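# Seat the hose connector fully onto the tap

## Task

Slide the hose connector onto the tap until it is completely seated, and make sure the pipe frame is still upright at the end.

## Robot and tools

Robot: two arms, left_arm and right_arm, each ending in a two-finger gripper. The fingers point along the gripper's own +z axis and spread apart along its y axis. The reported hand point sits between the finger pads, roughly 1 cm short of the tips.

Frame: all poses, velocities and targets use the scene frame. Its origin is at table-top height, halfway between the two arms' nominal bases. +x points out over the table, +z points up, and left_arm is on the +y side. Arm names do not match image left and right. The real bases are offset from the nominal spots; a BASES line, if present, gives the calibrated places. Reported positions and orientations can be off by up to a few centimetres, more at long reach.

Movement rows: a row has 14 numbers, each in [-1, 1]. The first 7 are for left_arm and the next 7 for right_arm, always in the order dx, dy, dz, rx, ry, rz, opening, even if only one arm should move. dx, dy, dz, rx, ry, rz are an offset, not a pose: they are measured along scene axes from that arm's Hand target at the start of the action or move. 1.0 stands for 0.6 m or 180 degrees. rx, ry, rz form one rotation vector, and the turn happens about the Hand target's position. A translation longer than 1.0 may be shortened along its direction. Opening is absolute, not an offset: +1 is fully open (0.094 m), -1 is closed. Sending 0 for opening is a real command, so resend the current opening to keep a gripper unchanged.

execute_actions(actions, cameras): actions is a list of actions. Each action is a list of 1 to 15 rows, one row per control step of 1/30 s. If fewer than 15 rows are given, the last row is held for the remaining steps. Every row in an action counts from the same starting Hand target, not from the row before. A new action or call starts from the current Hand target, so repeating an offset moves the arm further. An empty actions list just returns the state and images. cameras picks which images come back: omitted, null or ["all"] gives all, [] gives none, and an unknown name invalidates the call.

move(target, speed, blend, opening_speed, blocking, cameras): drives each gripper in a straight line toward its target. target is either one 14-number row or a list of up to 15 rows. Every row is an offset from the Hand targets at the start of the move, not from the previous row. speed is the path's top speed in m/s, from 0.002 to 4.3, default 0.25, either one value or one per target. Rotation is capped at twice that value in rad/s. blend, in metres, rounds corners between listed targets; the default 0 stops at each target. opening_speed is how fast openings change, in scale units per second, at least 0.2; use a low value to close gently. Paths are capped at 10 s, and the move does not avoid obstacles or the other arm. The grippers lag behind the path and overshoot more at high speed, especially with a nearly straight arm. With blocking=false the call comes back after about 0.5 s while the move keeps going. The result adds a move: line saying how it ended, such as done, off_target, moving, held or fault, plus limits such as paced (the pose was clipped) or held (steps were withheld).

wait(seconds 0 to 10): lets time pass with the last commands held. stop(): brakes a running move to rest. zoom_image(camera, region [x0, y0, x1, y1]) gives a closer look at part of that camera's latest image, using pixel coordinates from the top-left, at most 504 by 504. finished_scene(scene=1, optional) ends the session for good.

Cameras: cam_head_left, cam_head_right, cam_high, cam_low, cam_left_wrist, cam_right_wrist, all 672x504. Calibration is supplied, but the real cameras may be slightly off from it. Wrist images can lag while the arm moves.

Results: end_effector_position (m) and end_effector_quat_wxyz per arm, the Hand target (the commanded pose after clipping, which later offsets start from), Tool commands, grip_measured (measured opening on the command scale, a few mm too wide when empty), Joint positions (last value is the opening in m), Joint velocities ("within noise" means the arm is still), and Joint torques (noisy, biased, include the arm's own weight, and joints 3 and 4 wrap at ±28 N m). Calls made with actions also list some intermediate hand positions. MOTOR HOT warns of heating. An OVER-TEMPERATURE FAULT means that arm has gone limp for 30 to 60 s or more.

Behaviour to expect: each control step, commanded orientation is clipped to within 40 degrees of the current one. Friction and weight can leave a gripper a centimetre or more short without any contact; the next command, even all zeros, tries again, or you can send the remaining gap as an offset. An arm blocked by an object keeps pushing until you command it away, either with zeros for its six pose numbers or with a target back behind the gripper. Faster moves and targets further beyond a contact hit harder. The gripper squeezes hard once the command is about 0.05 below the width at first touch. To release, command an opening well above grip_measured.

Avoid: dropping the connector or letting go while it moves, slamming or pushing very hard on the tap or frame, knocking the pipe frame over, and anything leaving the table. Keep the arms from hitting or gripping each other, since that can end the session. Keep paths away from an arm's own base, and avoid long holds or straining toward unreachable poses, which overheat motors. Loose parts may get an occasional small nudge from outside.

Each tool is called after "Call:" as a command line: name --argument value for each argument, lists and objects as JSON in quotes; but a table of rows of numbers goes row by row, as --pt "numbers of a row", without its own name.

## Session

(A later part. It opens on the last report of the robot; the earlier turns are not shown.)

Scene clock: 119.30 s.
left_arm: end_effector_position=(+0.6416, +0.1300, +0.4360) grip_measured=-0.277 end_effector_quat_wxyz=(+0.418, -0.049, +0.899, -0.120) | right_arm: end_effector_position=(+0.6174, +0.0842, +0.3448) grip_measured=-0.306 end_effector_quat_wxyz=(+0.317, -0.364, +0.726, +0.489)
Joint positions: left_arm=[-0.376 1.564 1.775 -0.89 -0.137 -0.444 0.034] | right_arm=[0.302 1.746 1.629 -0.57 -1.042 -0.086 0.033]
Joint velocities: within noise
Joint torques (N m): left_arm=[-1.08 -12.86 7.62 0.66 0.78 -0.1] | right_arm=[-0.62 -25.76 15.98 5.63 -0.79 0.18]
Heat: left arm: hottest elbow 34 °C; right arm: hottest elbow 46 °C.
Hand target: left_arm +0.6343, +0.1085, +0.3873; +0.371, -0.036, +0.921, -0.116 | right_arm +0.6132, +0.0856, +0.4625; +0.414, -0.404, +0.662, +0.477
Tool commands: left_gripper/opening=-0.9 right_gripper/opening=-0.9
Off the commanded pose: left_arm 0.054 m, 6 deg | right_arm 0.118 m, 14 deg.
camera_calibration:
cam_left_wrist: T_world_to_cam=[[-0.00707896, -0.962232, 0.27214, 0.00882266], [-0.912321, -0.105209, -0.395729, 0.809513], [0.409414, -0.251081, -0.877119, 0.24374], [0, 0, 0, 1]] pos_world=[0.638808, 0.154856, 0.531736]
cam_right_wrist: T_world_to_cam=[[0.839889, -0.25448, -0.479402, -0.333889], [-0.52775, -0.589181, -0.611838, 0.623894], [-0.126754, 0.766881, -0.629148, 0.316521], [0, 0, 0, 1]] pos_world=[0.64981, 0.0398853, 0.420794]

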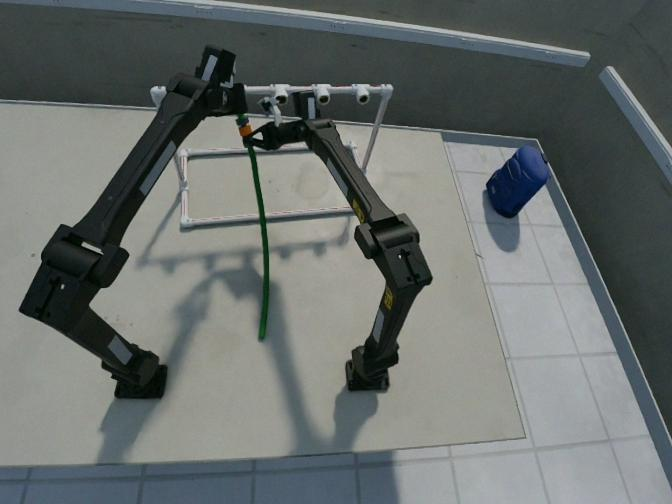

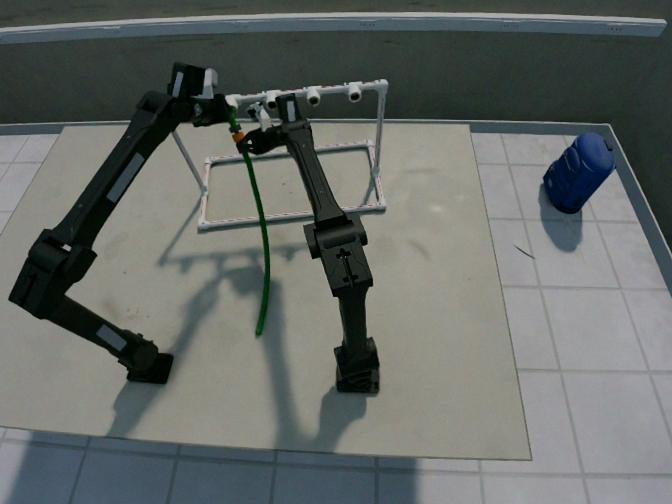

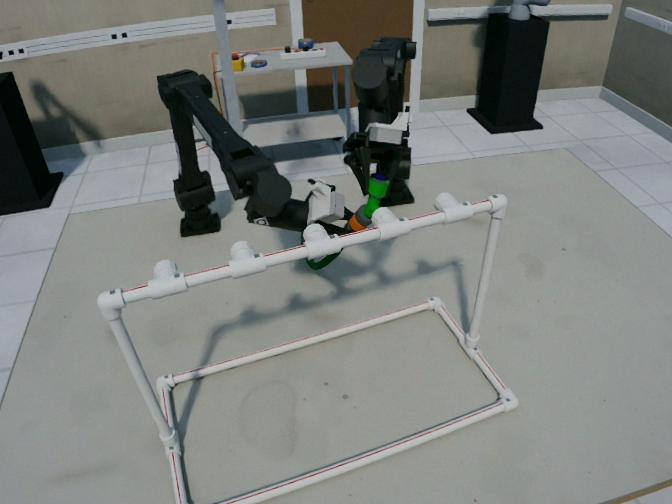

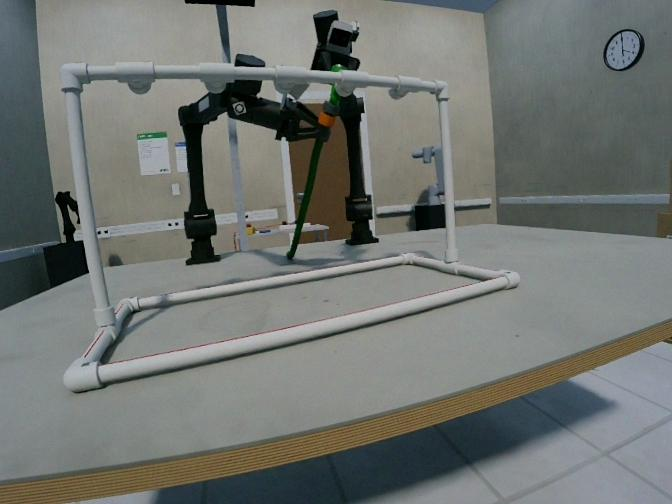

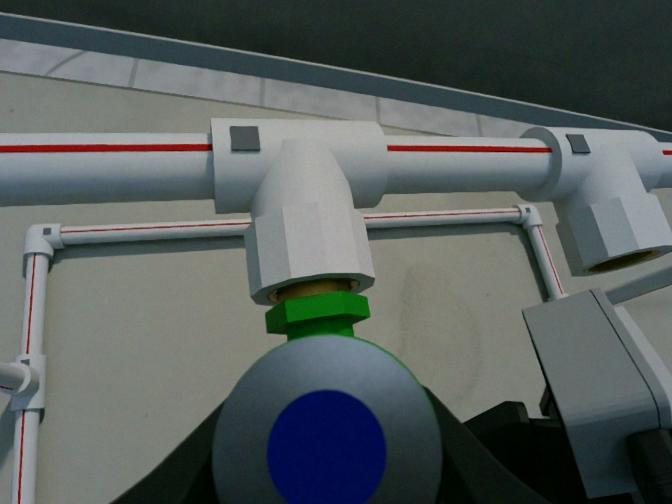

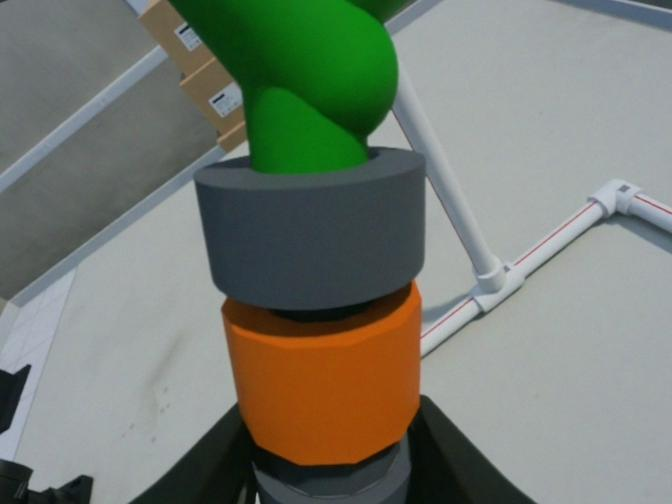

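Call:
zoom_image --camera "cam_right_wrist" --region '[170, 130, 470, 504]'

Call:
zoom_image --camera "cam_low" --region '[300, 55, 376, 145]'

Call:
zoom_image --camera "cam_high" --region '[330, 170, 410, 240]'

Call:
zoom_image --camera "cam_head_left" --region '[225, 95, 285, 160]'

Scaled by 1.348 from the camera's 672x504 image, which has a finer 960x720 frame.

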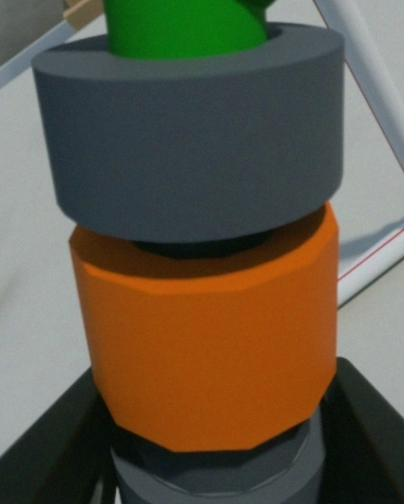

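Scaled by 5.600 from the camera's 672x504 image, which has a finer 960x720 frame.

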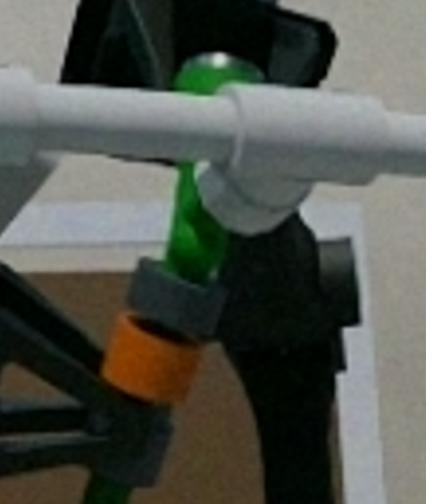

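Scaled by 6.300 from the camera's 672x504 image, which has a finer 960x720 frame.

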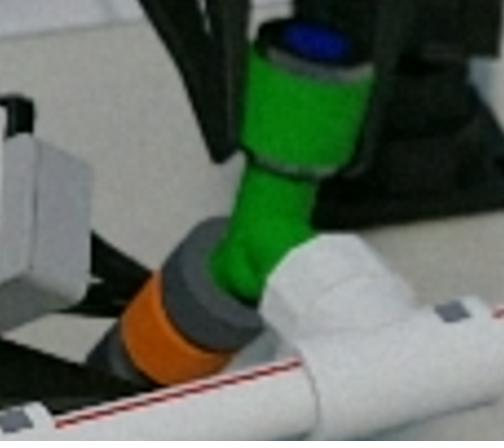

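Scaled by 7.754 from the camera's 672x504 image, which has a finer 960x720 frame.

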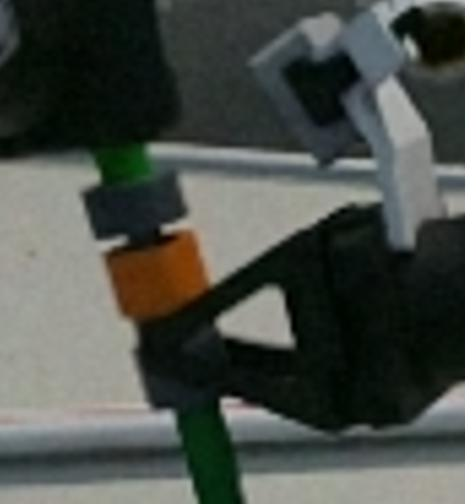

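Call:
move --target '[-0.033,-0.025,-0.015,0,0,0,-0.9,-0.01,0.005,0.04,0,0,0,-0.9]' --speed 0.06 --cameras '["cam_right_wrist","cam_low","cam_head_left"]'

Call:
zoom_image --camera "cam_right_wrist" --region '[170, 130, 470, 504]'

Scene clock: 121.87 s.
left_arm: end_effector_position=(+0.6403, +0.1335, +0.4379) grip_measured=-0.277 end_effector_quat_wxyz=(+0.428, -0.056, +0.894, -0.117) | right_arm: end_effector_position=(+0.6143, +0.0860, +0.3464) grip_measured=-0.306 end_effector_quat_wxyz=(+0.318, -0.362, +0.729, +0.487)
Joint positions: left_arm=[-0.376 1.549 1.752 -0.864 -0.156 -0.45 0.034] | right_arm=[0.308 1.736 1.619 -0.563 -1.03 -0.074 0.033]
Joint velocities: within noise
Joint torques (N m): left_arm=[1.2 -14.8 11.51 1.48 0.33 0.04] | right_arm=[-0.44 -26.46 18.65 3.97 -0.92 0.19]
Heat: left arm: hottest elbow 34 °C; right arm: hottest elbow 46 °C.
Hand target: left_arm +0.6395, +0.1316, +0.4339; +0.421, -0.053, +0.898, -0.117 (not the last commanded pose) | right_arm +0.6067, +0.0881, +0.4844; +0.414, -0.404, +0.662, +0.477 (not the last commanded pose)
Off the commanded pose: left_arm 0.076 m, 8 deg | right_arm 0.140 m, 14 deg.
move: held (left_arm; a check stopped the path), off_target (right_arm; braked when a check withheld steps of left_arm); limits=held
pose unreachable (left arm): on one or more control steps of this call, first in action 0 (counted from 0), this arm could not follow its commanded pose, so it was not sent that pose on those steps. It may still have moved: this result reports where it is.
cause: moving toward the commanded pose would bring a part of the arm too close to another arm (this arm's wrist (the part past joint 4) and the right arm's fingers, along the way the arms are being sent, or toward where that arm still pushes).
camera_calibration:
cam_right_wrist: T_world_to_cam=[[0.837879, -0.261698, -0.479033, -0.328261], [-0.532073, -0.587522, -0.609686, 0.626128], [-0.121889, 0.765724, -0.631514, 0.313535], [0, 0, 0, 1]] pos_world=[0.646405, 0.0418775, 0.422495]
Images, in order (width x height): cam_head_left 672x504, cam_low 672x504, cam_right_wrist 672x504.

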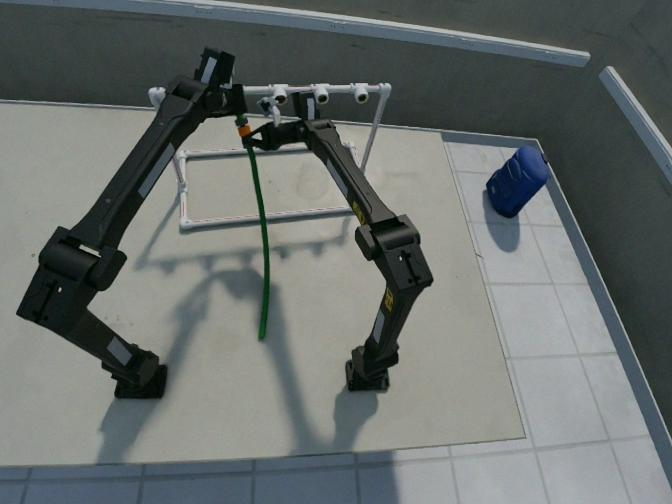

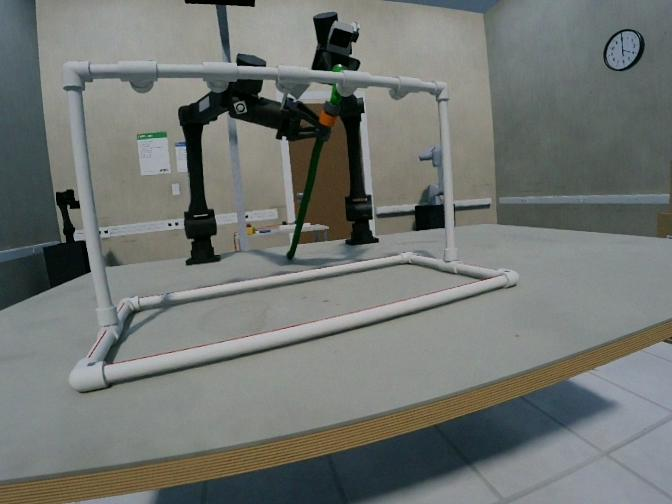

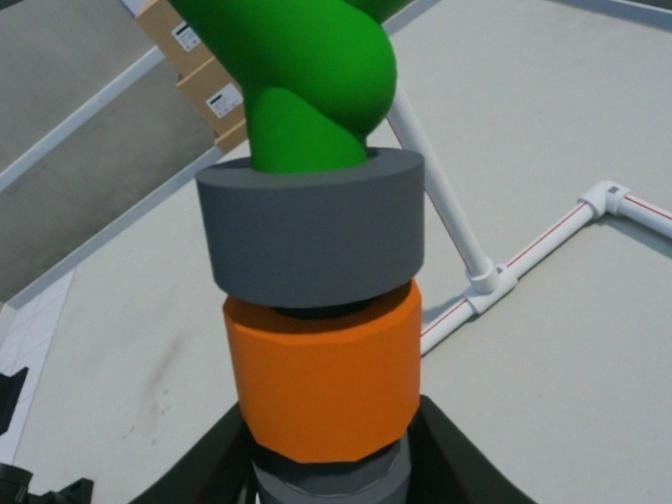

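Scaled by 1.348 from the camera's 672x504 image, which has a finer 960x720 frame.

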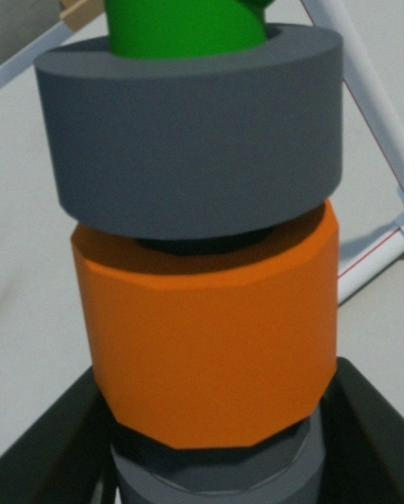

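Call:
move --target '[-0.02,-0.03,0,0,0,0,-0.9,-0.01,-0.005,0.05,0,0,0,-0.9]' --speed 0.06 --cameras '["cam_right_wrist","cam_low"]'

Call:
zoom_image --camera "cam_right_wrist" --region '[170, 130, 470, 504]'

Scene clock: 123.37 s.
left_arm: end_effector_position=(+0.6348, +0.1305, +0.4460) grip_measured=-0.277 end_effector_quat_wxyz=(+0.436, -0.068, +0.890, -0.116) | right_arm: end_effector_position=(+0.6059, +0.0840, +0.3572) grip_measured=-0.306 end_effector_quat_wxyz=(+0.312, -0.356, +0.735, +0.486)
Joint positions: left_arm=[-0.392 1.537 1.752 -0.864 -0.186 -0.475 0.034] | right_arm=[0.31 1.711 1.621 -0.602 -1.021 -0.067 0.033]
Joint velocities: within noise
Joint torques (N m): left_arm=[-0.91 -14.45 10.63 1.28 0.24 0.03] | right_arm=[-0.73 -26.11 22.13 2.63 -1.31 0.1]
Heat: left arm: hottest elbow 34 °C; right arm: hottest elbow 47 °C.
Hand target: left_arm +0.6276, +0.1138, +0.4340; +0.421, -0.054, +0.898, -0.117 | right_arm +0.6007, +0.0850, +0.5145; +0.414, -0.404, +0.662, +0.477
Off the commanded pose: left_arm 0.022 m, 2 deg | right_arm 0.157 m, 15 deg.
move: off_target (left_arm, right_arm)
camera_calibration:
cam_right_wrist: T_world_to_cam=[[0.827549, -0.271886, -0.491162, -0.305223], [-0.546759, -0.588802, -0.595288, 0.630879], [-0.127347, 0.761177, -0.635919, 0.326228], [0, 0, 0, 1]] pos_world=[0.63907, 0.0401599, 0.433095]
Images, in order (width x height): cam_low 672x504, cam_right_wrist 672x504.

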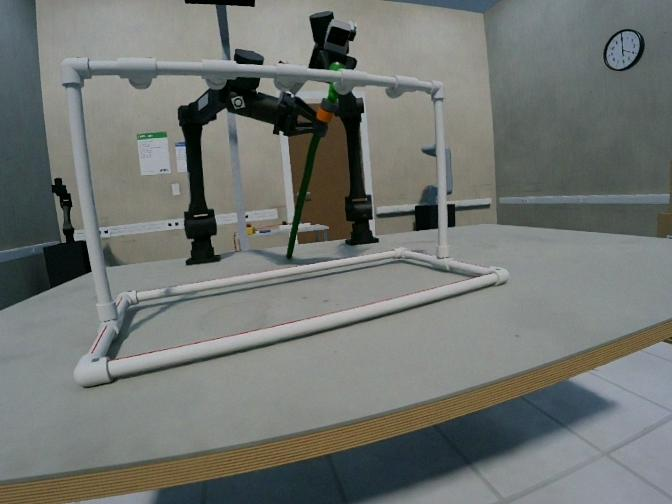

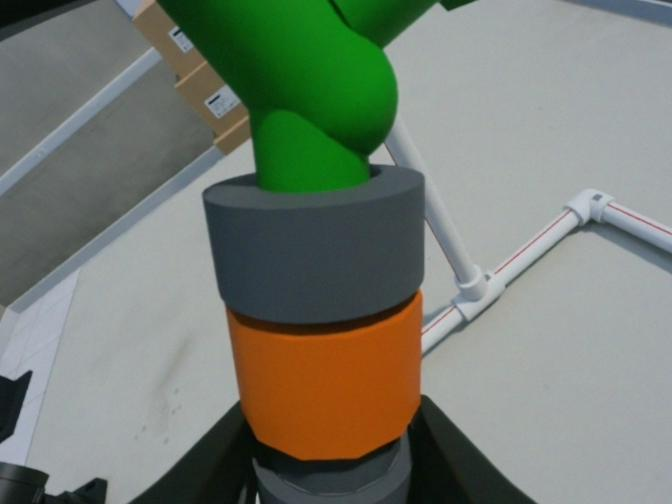

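Scaled by 1.348 from the camera's 672x504 image, which has a finer 960x720 frame.

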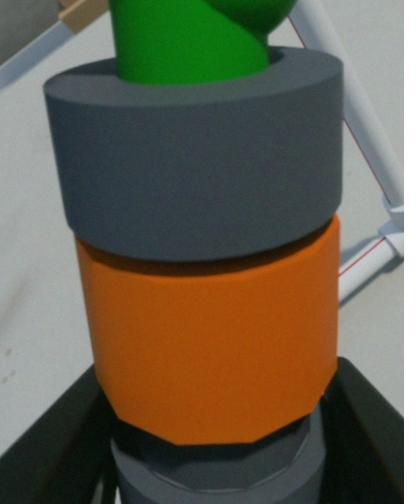

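Call:
zoom_image --camera "cam_low" --region '[60, 230, 520, 400]'

Call:
zoom_image --camera "cam_low" --region '[300, 55, 376, 145]'

Scaled by 1.096 from the camera's 672x504 image, which has a finer 960x720 frame.

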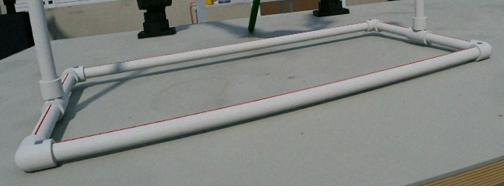

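Scaled by 5.600 from the camera's 672x504 image, which has a finer 960x720 frame.

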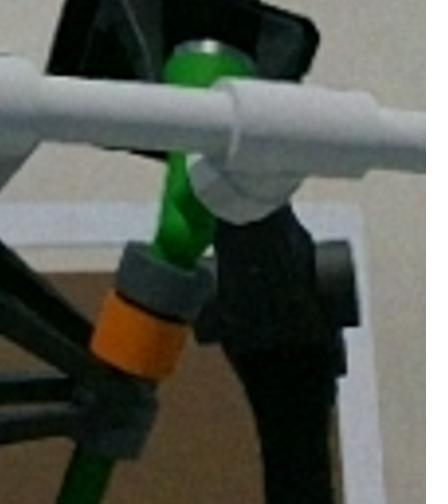

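Call:
move --target '[0.01,0.01,-0.05,0,0,0,-0.9,0,0,0.0,0,0,0,-0.9]' --speed 0.05 --cameras '["cam_right_wrist","cam_low"]'

Call:
zoom_image --camera "cam_right_wrist" --region '[170, 130, 470, 504]'

Scene clock: 124.77 s.
left_arm: end_effector_position=(+0.6316, +0.1309, +0.4467) grip_measured=-0.277 end_effector_quat_wxyz=(+0.453, -0.063, +0.881, -0.124) | right_arm: end_effector_position=(+0.6029, +0.0827, +0.3636) grip_measured=-0.306 end_effector_quat_wxyz=(+0.314, -0.356, +0.735, +0.485)
Joint positions: left_arm=[-0.393 1.508 1.699 -0.796 -0.184 -0.465 0.034] | right_arm=[0.31 1.699 1.621 -0.61 -1.018 -0.065 0.033]
Joint velocities: within noise
Joint torques (N m): left_arm=[0.32 -12.16 7.66 1.95 0.64 0.02] | right_arm=[-0.91 -24.94 22.49 2.81 -1.44 0.06]
Heat: left arm: hottest elbow 34 °C; right arm: hottest elbow 47 °C.
Hand target: left_arm +0.6335, +0.1197, +0.4038; +0.421, -0.053, +0.898, -0.117 | right_arm +0.6009, +0.0849, +0.5144; +0.414, -0.404, +0.662, +0.477
Off the commanded pose: left_arm 0.044 m, 4 deg | right_arm 0.151 m, 15 deg.
move: off_target (left_arm, right_arm)
camera_calibration:
cam_right_wrist: T_world_to_cam=[[0.828289, -0.274473, -0.488469, -0.301128], [-0.546626, -0.587282, -0.596909, 0.632696], [-0.123033, 0.761423, -0.636473, 0.328412], [0, 0, 0, 1]] pos_world=[0.635674, 0.0388587, 0.439596]
Images, in order (width x height): cam_low 672x504, cam_right_wrist 672x504.

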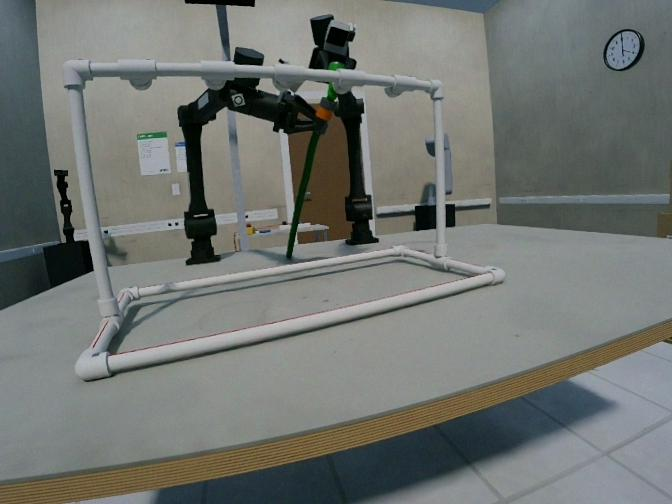

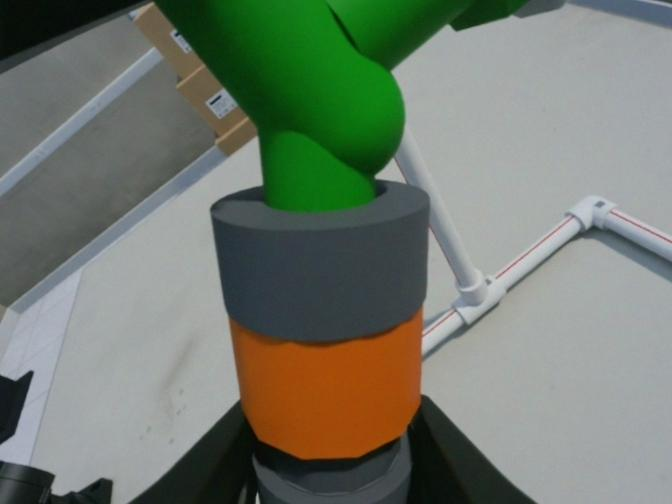

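Scaled by 1.348 from the camera's 672x504 image, which has a finer 960x720 frame.

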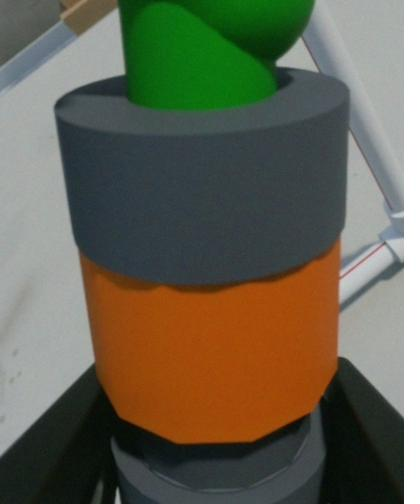

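Call:
wait --seconds 0

Call:
zoom_image --camera "cam_low" --region '[300, 55, 376, 145]'

Call:
zoom_image --camera "cam_head_left" --region '[225, 95, 285, 160]'

Call:
zoom_image --camera "cam_high" --region '[330, 170, 410, 240]'

Scene clock: 125.20 s.
left_arm: end_effector_position=(+0.6316, +0.1309, +0.4468) grip_measured=-0.277 end_effector_quat_wxyz=(+0.453, -0.063, +0.881, -0.124) | right_arm: end_effector_position=(+0.6029, +0.0827, +0.3636) grip_measured=-0.306 end_effector_quat_wxyz=(+0.314, -0.356, +0.735, +0.485)
Joint positions: left_arm=[-0.393 1.508 1.699 -0.796 -0.184 -0.465 0.034] | right_arm=[0.31 1.699 1.621 -0.61 -1.018 -0.065 0.033]
Joint velocities: within noise
Joint torques (N m): left_arm=[0.5 -12.28 7.71 1.91 0.64 0.02] | right_arm=[-0.85 -24.94 22.48 2.82 -1.44 0.06]
Heat: left arm: hottest elbow 34 °C; right arm: hottest elbow 47 °C.
Hand target: left_arm +0.6336, +0.1197, +0.4039; +0.421, -0.053, +0.898, -0.117 | right_arm +0.6009, +0.0849, +0.5144; +0.414, -0.404, +0.662, +0.477
Tool commands: left_gripper/opening=-0.9 right_gripper/opening=-0.9
Off the commanded pose: left_arm 0.044 m, 4 deg | right_arm 0.151 m, 15 deg.
camera_calibration:
cam_left_wrist: T_world_to_cam=[[0.00236131, -0.956709, 0.291036, -0.0084222], [-0.875761, -0.142474, -0.461242, 0.815831], [0.482739, -0.253789, -0.838185, 0.194139], [0, 0, 0, 1]] pos_world=[0.620775, 0.157447, 0.541471]
cam_right_wrist: T_world_to_cam=[[0.828289, -0.274473, -0.488469, -0.301128], [-0.546626, -0.587282, -0.596909, 0.632696], [-0.123033, 0.761423, -0.636473, 0.328412], [0, 0, 0, 1]] pos_world=[0.635674, 0.0388587, 0.439596]

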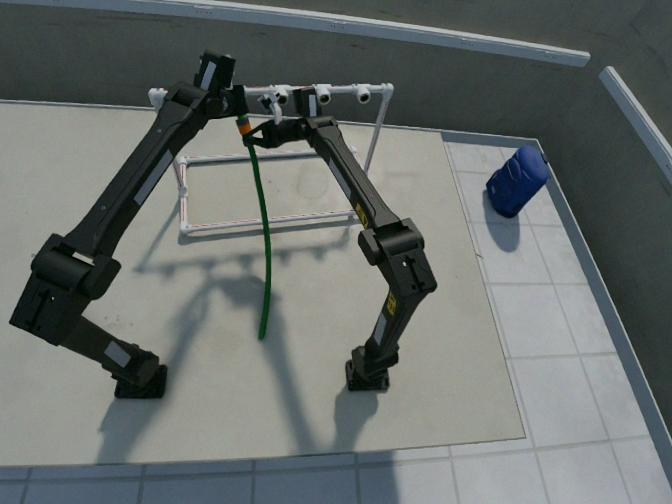

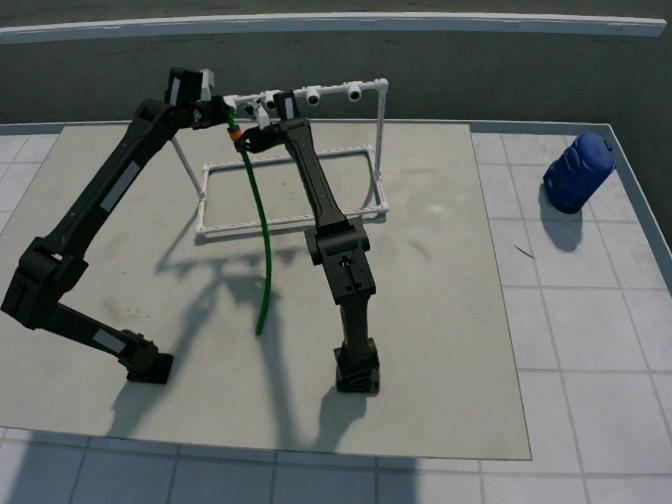

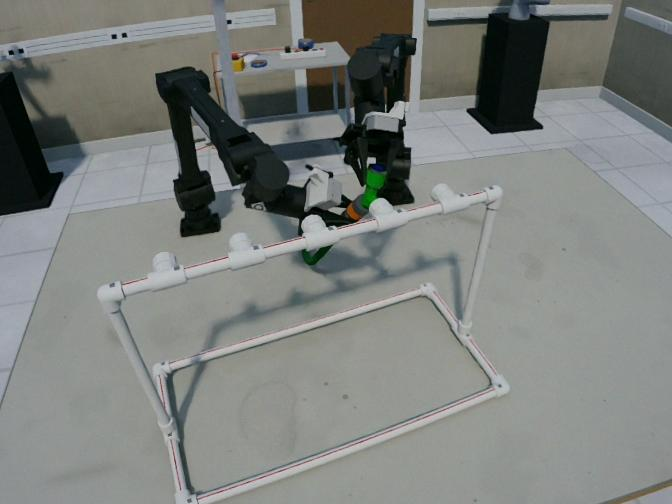

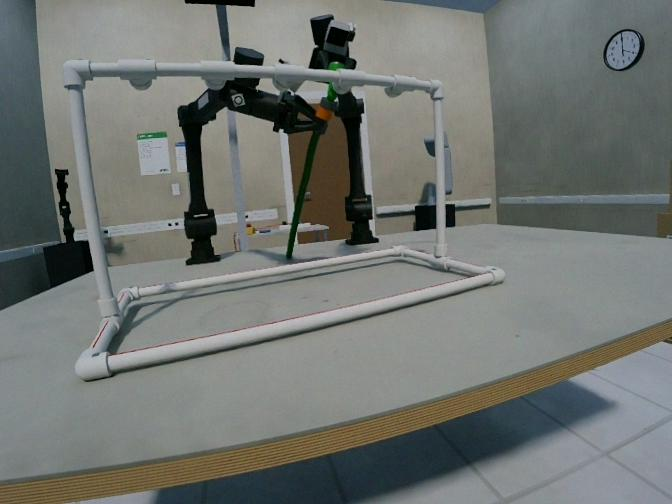

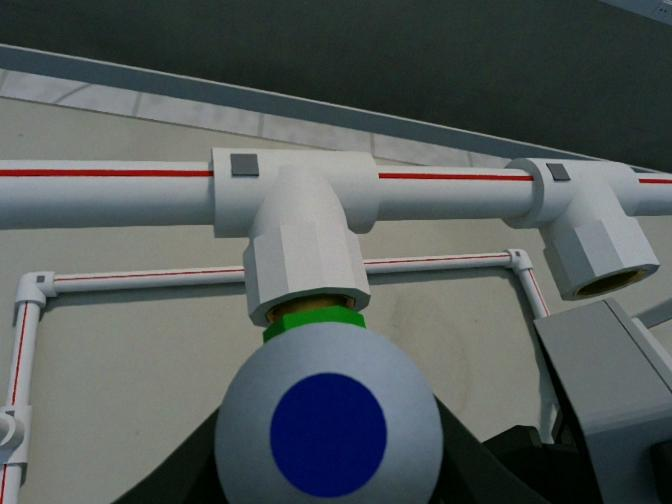

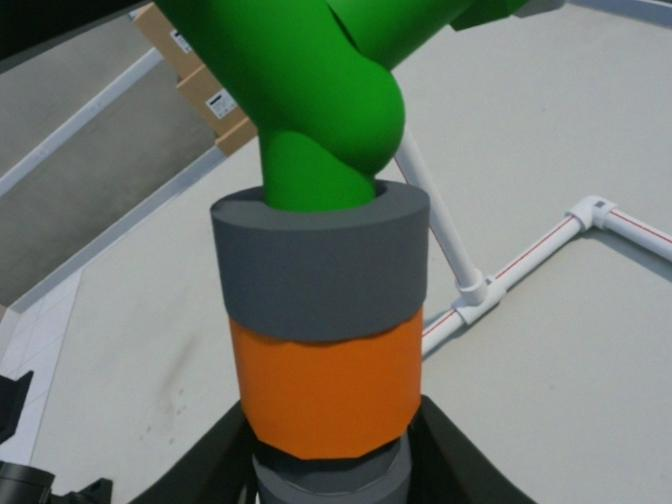

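Scaled by 5.600 from the camera's 672x504 image, which has a finer 960x720 frame.

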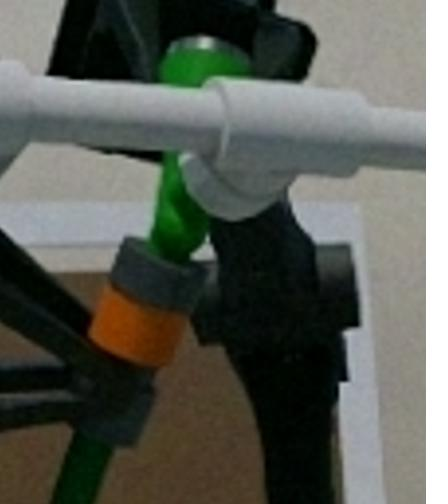

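Scaled by 7.754 from the camera's 672x504 image, which has a finer 960x720 frame.

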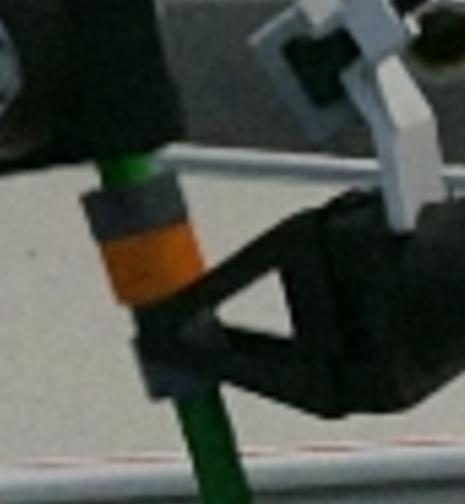

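Scaled by 6.300 from the camera's 672x504 image, which has a finer 960x720 frame.

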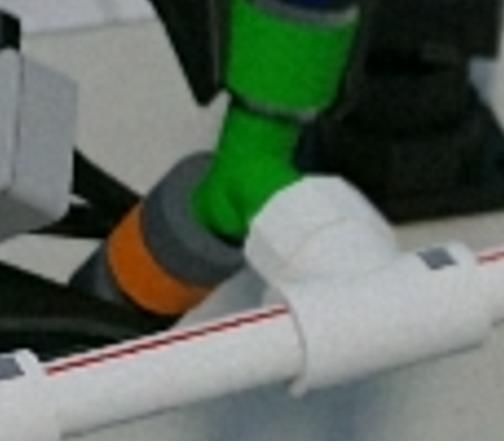

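Call:
move --pt "0 0 0.0 0 0 0 -0.9 0.014 0.0 -0.12 -0.016 0.039 -0.003 -0.9" --pt "0 0 0.035 0 0 0 -0.9 0.028 -0.002 -0.235 -0.032 0.078 -0.0065 -0.9" --speed 0.06

Call:
zoom_image --camera "cam_right_wrist" --region '[170, 130, 470, 504]'

Scene clock: 127.97 s.
left_arm: end_effector_position=(+0.6284, +0.1296, +0.4372) grip_measured=-0.277 end_effector_quat_wxyz=(+0.438, -0.054, +0.889, -0.121) | right_arm: end_effector_position=(+0.6046, +0.0834, +0.3454) grip_measured=-0.306 end_effector_quat_wxyz=(+0.301, -0.360, +0.740, +0.481)
Joint positions: left_arm=[-0.393 1.511 1.694 -0.82 -0.169 -0.454 0.034] | right_arm=[0.31 1.721 1.621 -0.64 -1.017 -0.103 0.033]
Joint velocities: within noise
Joint torques (N m): left_arm=[0.38 -11.75 13.82 0.59 0 -0.1] | right_arm=[-1.44 -16.62 15.91 1.48 -0.54 0.34]
Heat: left arm: hottest elbow 34 °C; right arm: hottest elbow 47 °C.
Hand target: left_arm +0.6335, +0.1197, +0.4250; +0.421, -0.054, +0.898, -0.117 | right_arm +0.6176, +0.0838, +0.3734; +0.314, -0.356, +0.735, +0.485
Off the commanded pose: left_arm 0.017 m, 2 deg | right_arm 0.031 m, 2 deg.
move: off_target (left_arm, right_arm)
camera_calibration:
cam_left_wrist: T_world_to_cam=[[-0.00625127, -0.960696, 0.277531, 0.0049386], [-0.892007, -0.120086, -0.435779, 0.804511], [0.451979, -0.250284, -0.856197, 0.214127], [0, 0, 0, 1]] pos_world=[0.620879, 0.154948, 0.532553]
cam_right_wrist: T_world_to_cam=[[0.824261, -0.274503, -0.495219, -0.306518], [-0.547992, -0.606826, -0.575732, 0.618356], [-0.142472, 0.74593, -0.650608, 0.334442], [0, 0, 0, 1]] pos_world=[0.639154, 0.0416234, 0.421804]

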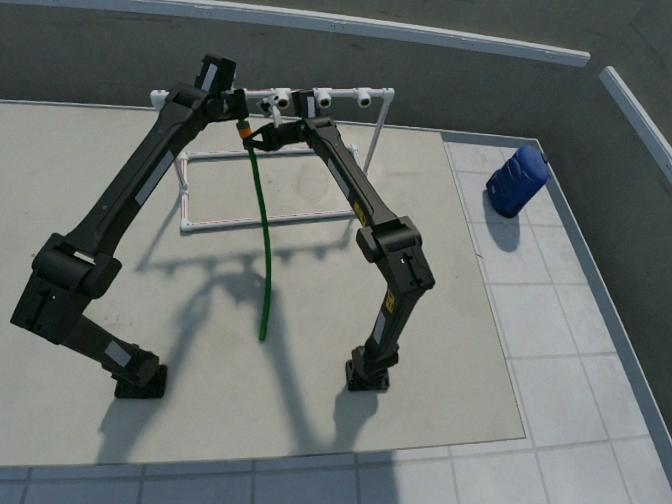

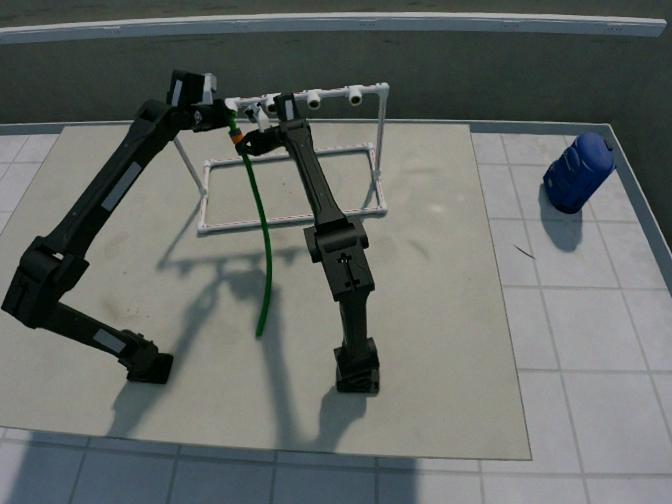

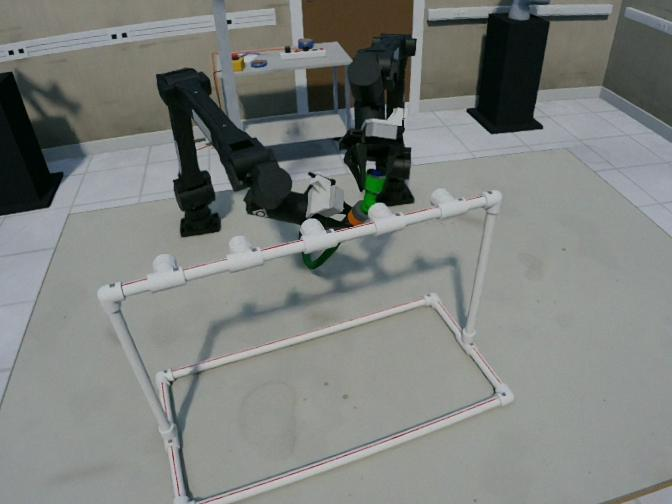

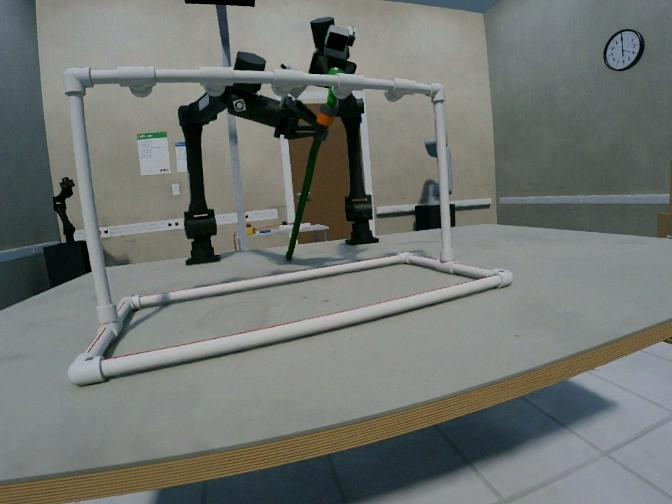

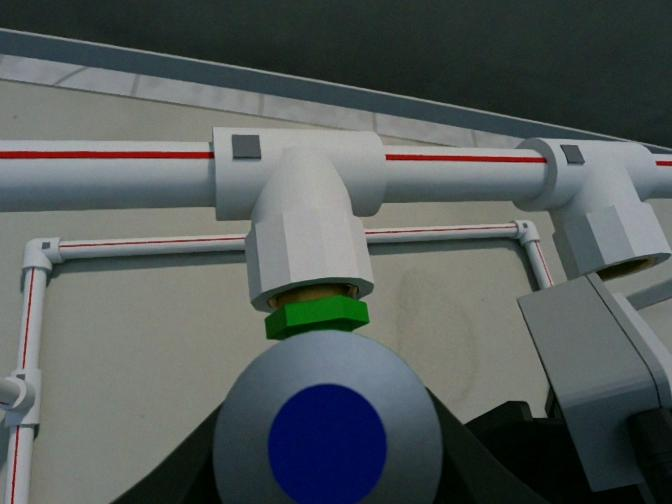

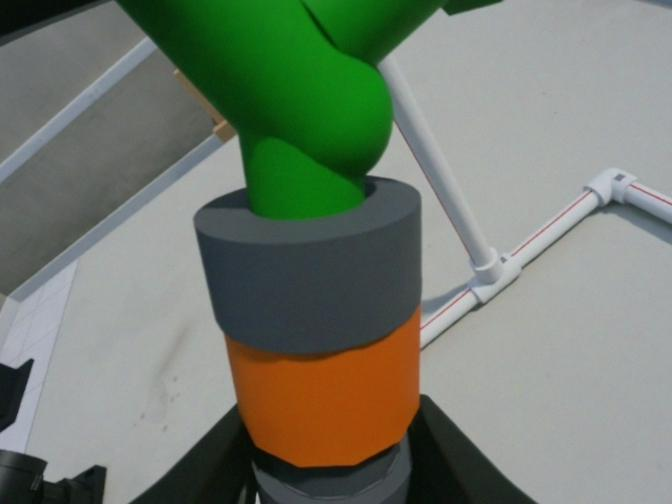

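Scaled by 1.348 from the camera's 672x504 image, which has a finer 960x720 frame.

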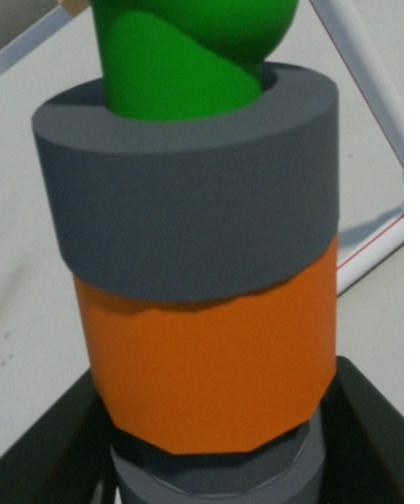

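Call:
zoom_image --camera "cam_right_wrist" --region '[210, 290, 440, 400]'

Scaled by 2.191 from the camera's 672x504 image, which has a finer 960x720 frame.

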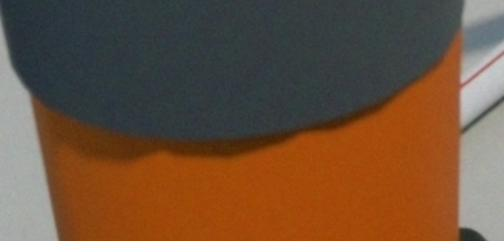

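Call:
move --target '[0,0,0,0,0,0,-0.9,0,0,0.008,0,0,0,0.2]' --speed 0.05 --opening_speed 0.8 --cameras '["cam_right_wrist","cam_low","cam_head_left"]'

Scene clock: 129.93 s.
left_arm: end_effector_position=(+0.6283, +0.1297, +0.4370) grip_measured=-0.277 end_effector_quat_wxyz=(+0.438, -0.054, +0.889, -0.121) | right_arm: end_effector_position=(+0.6075, +0.0846, +0.3573) grip_measured=+0.198 end_effector_quat_wxyz=(+0.303, -0.356, +0.739, +0.484)
Joint positions: left_arm=[-0.393 1.511 1.694 -0.821 -0.169 -0.454 0.034] | right_arm=[0.31 1.723 1.649 -0.65 -1.019 -0.083 0.056]
Joint velocities: within noise
Joint torques (N m): left_arm=[0.44 -11.69 13.85 0.64 0.01 -0.1] | right_arm=[-1.32 -16.67 14.89 1.33 -0.44 0.16]
Heat: left arm: hottest elbow 34 °C; right arm: hottest elbow 47 °C.
Hand target: left_arm +0.6335, +0.1197, +0.4251; +0.421, -0.054, +0.898, -0.117 | right_arm +0.6176, +0.0838, +0.3783; +0.314, -0.356, +0.735, +0.485
Off the commanded pose: left_arm 0.016 m, 2 deg | right_arm 0.023 m, 1 deg.
move: off_target (left_arm, right_arm)
camera_calibration:
cam_right_wrist: T_world_to_cam=[[0.821141, -0.274517, -0.500367, -0.298939], [-0.553105, -0.598941, -0.579089, 0.631097], [-0.140721, 0.75227, -0.643652, 0.337629], [0, 0, 0, 1]] pos_world=[0.642045, 0.0419377, 0.433198]
Images, in order (width x height): cam_head_left 672x504, cam_low 672x504, cam_right_wrist 672x504.

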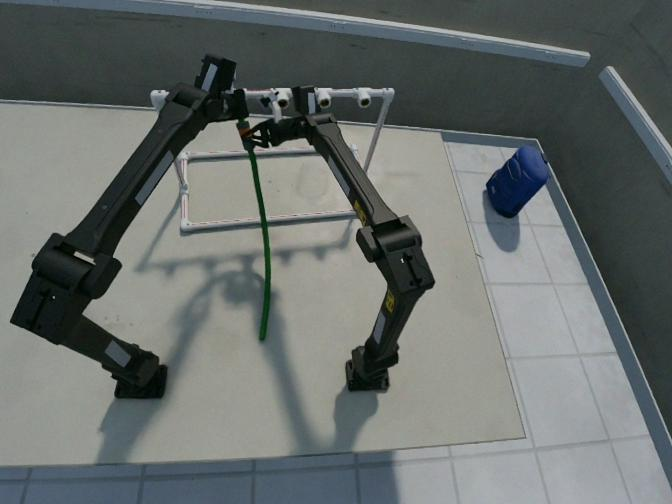

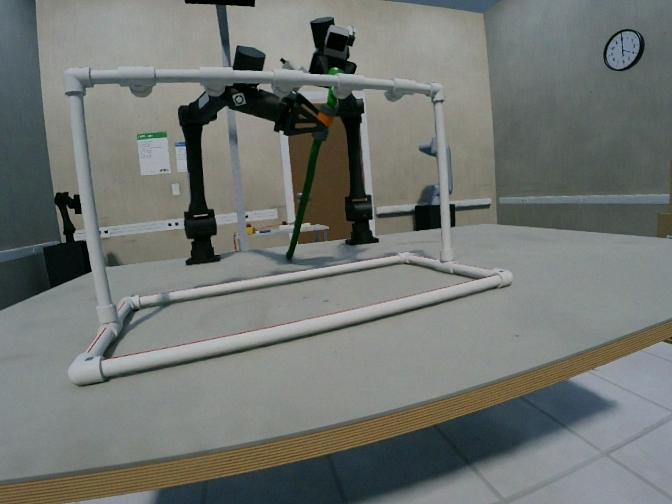

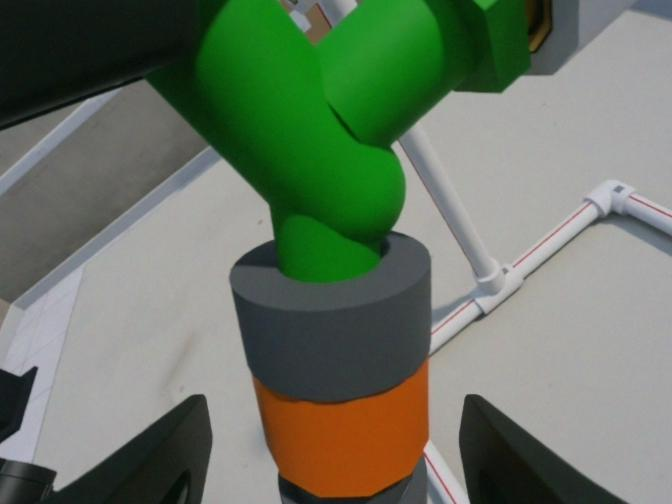

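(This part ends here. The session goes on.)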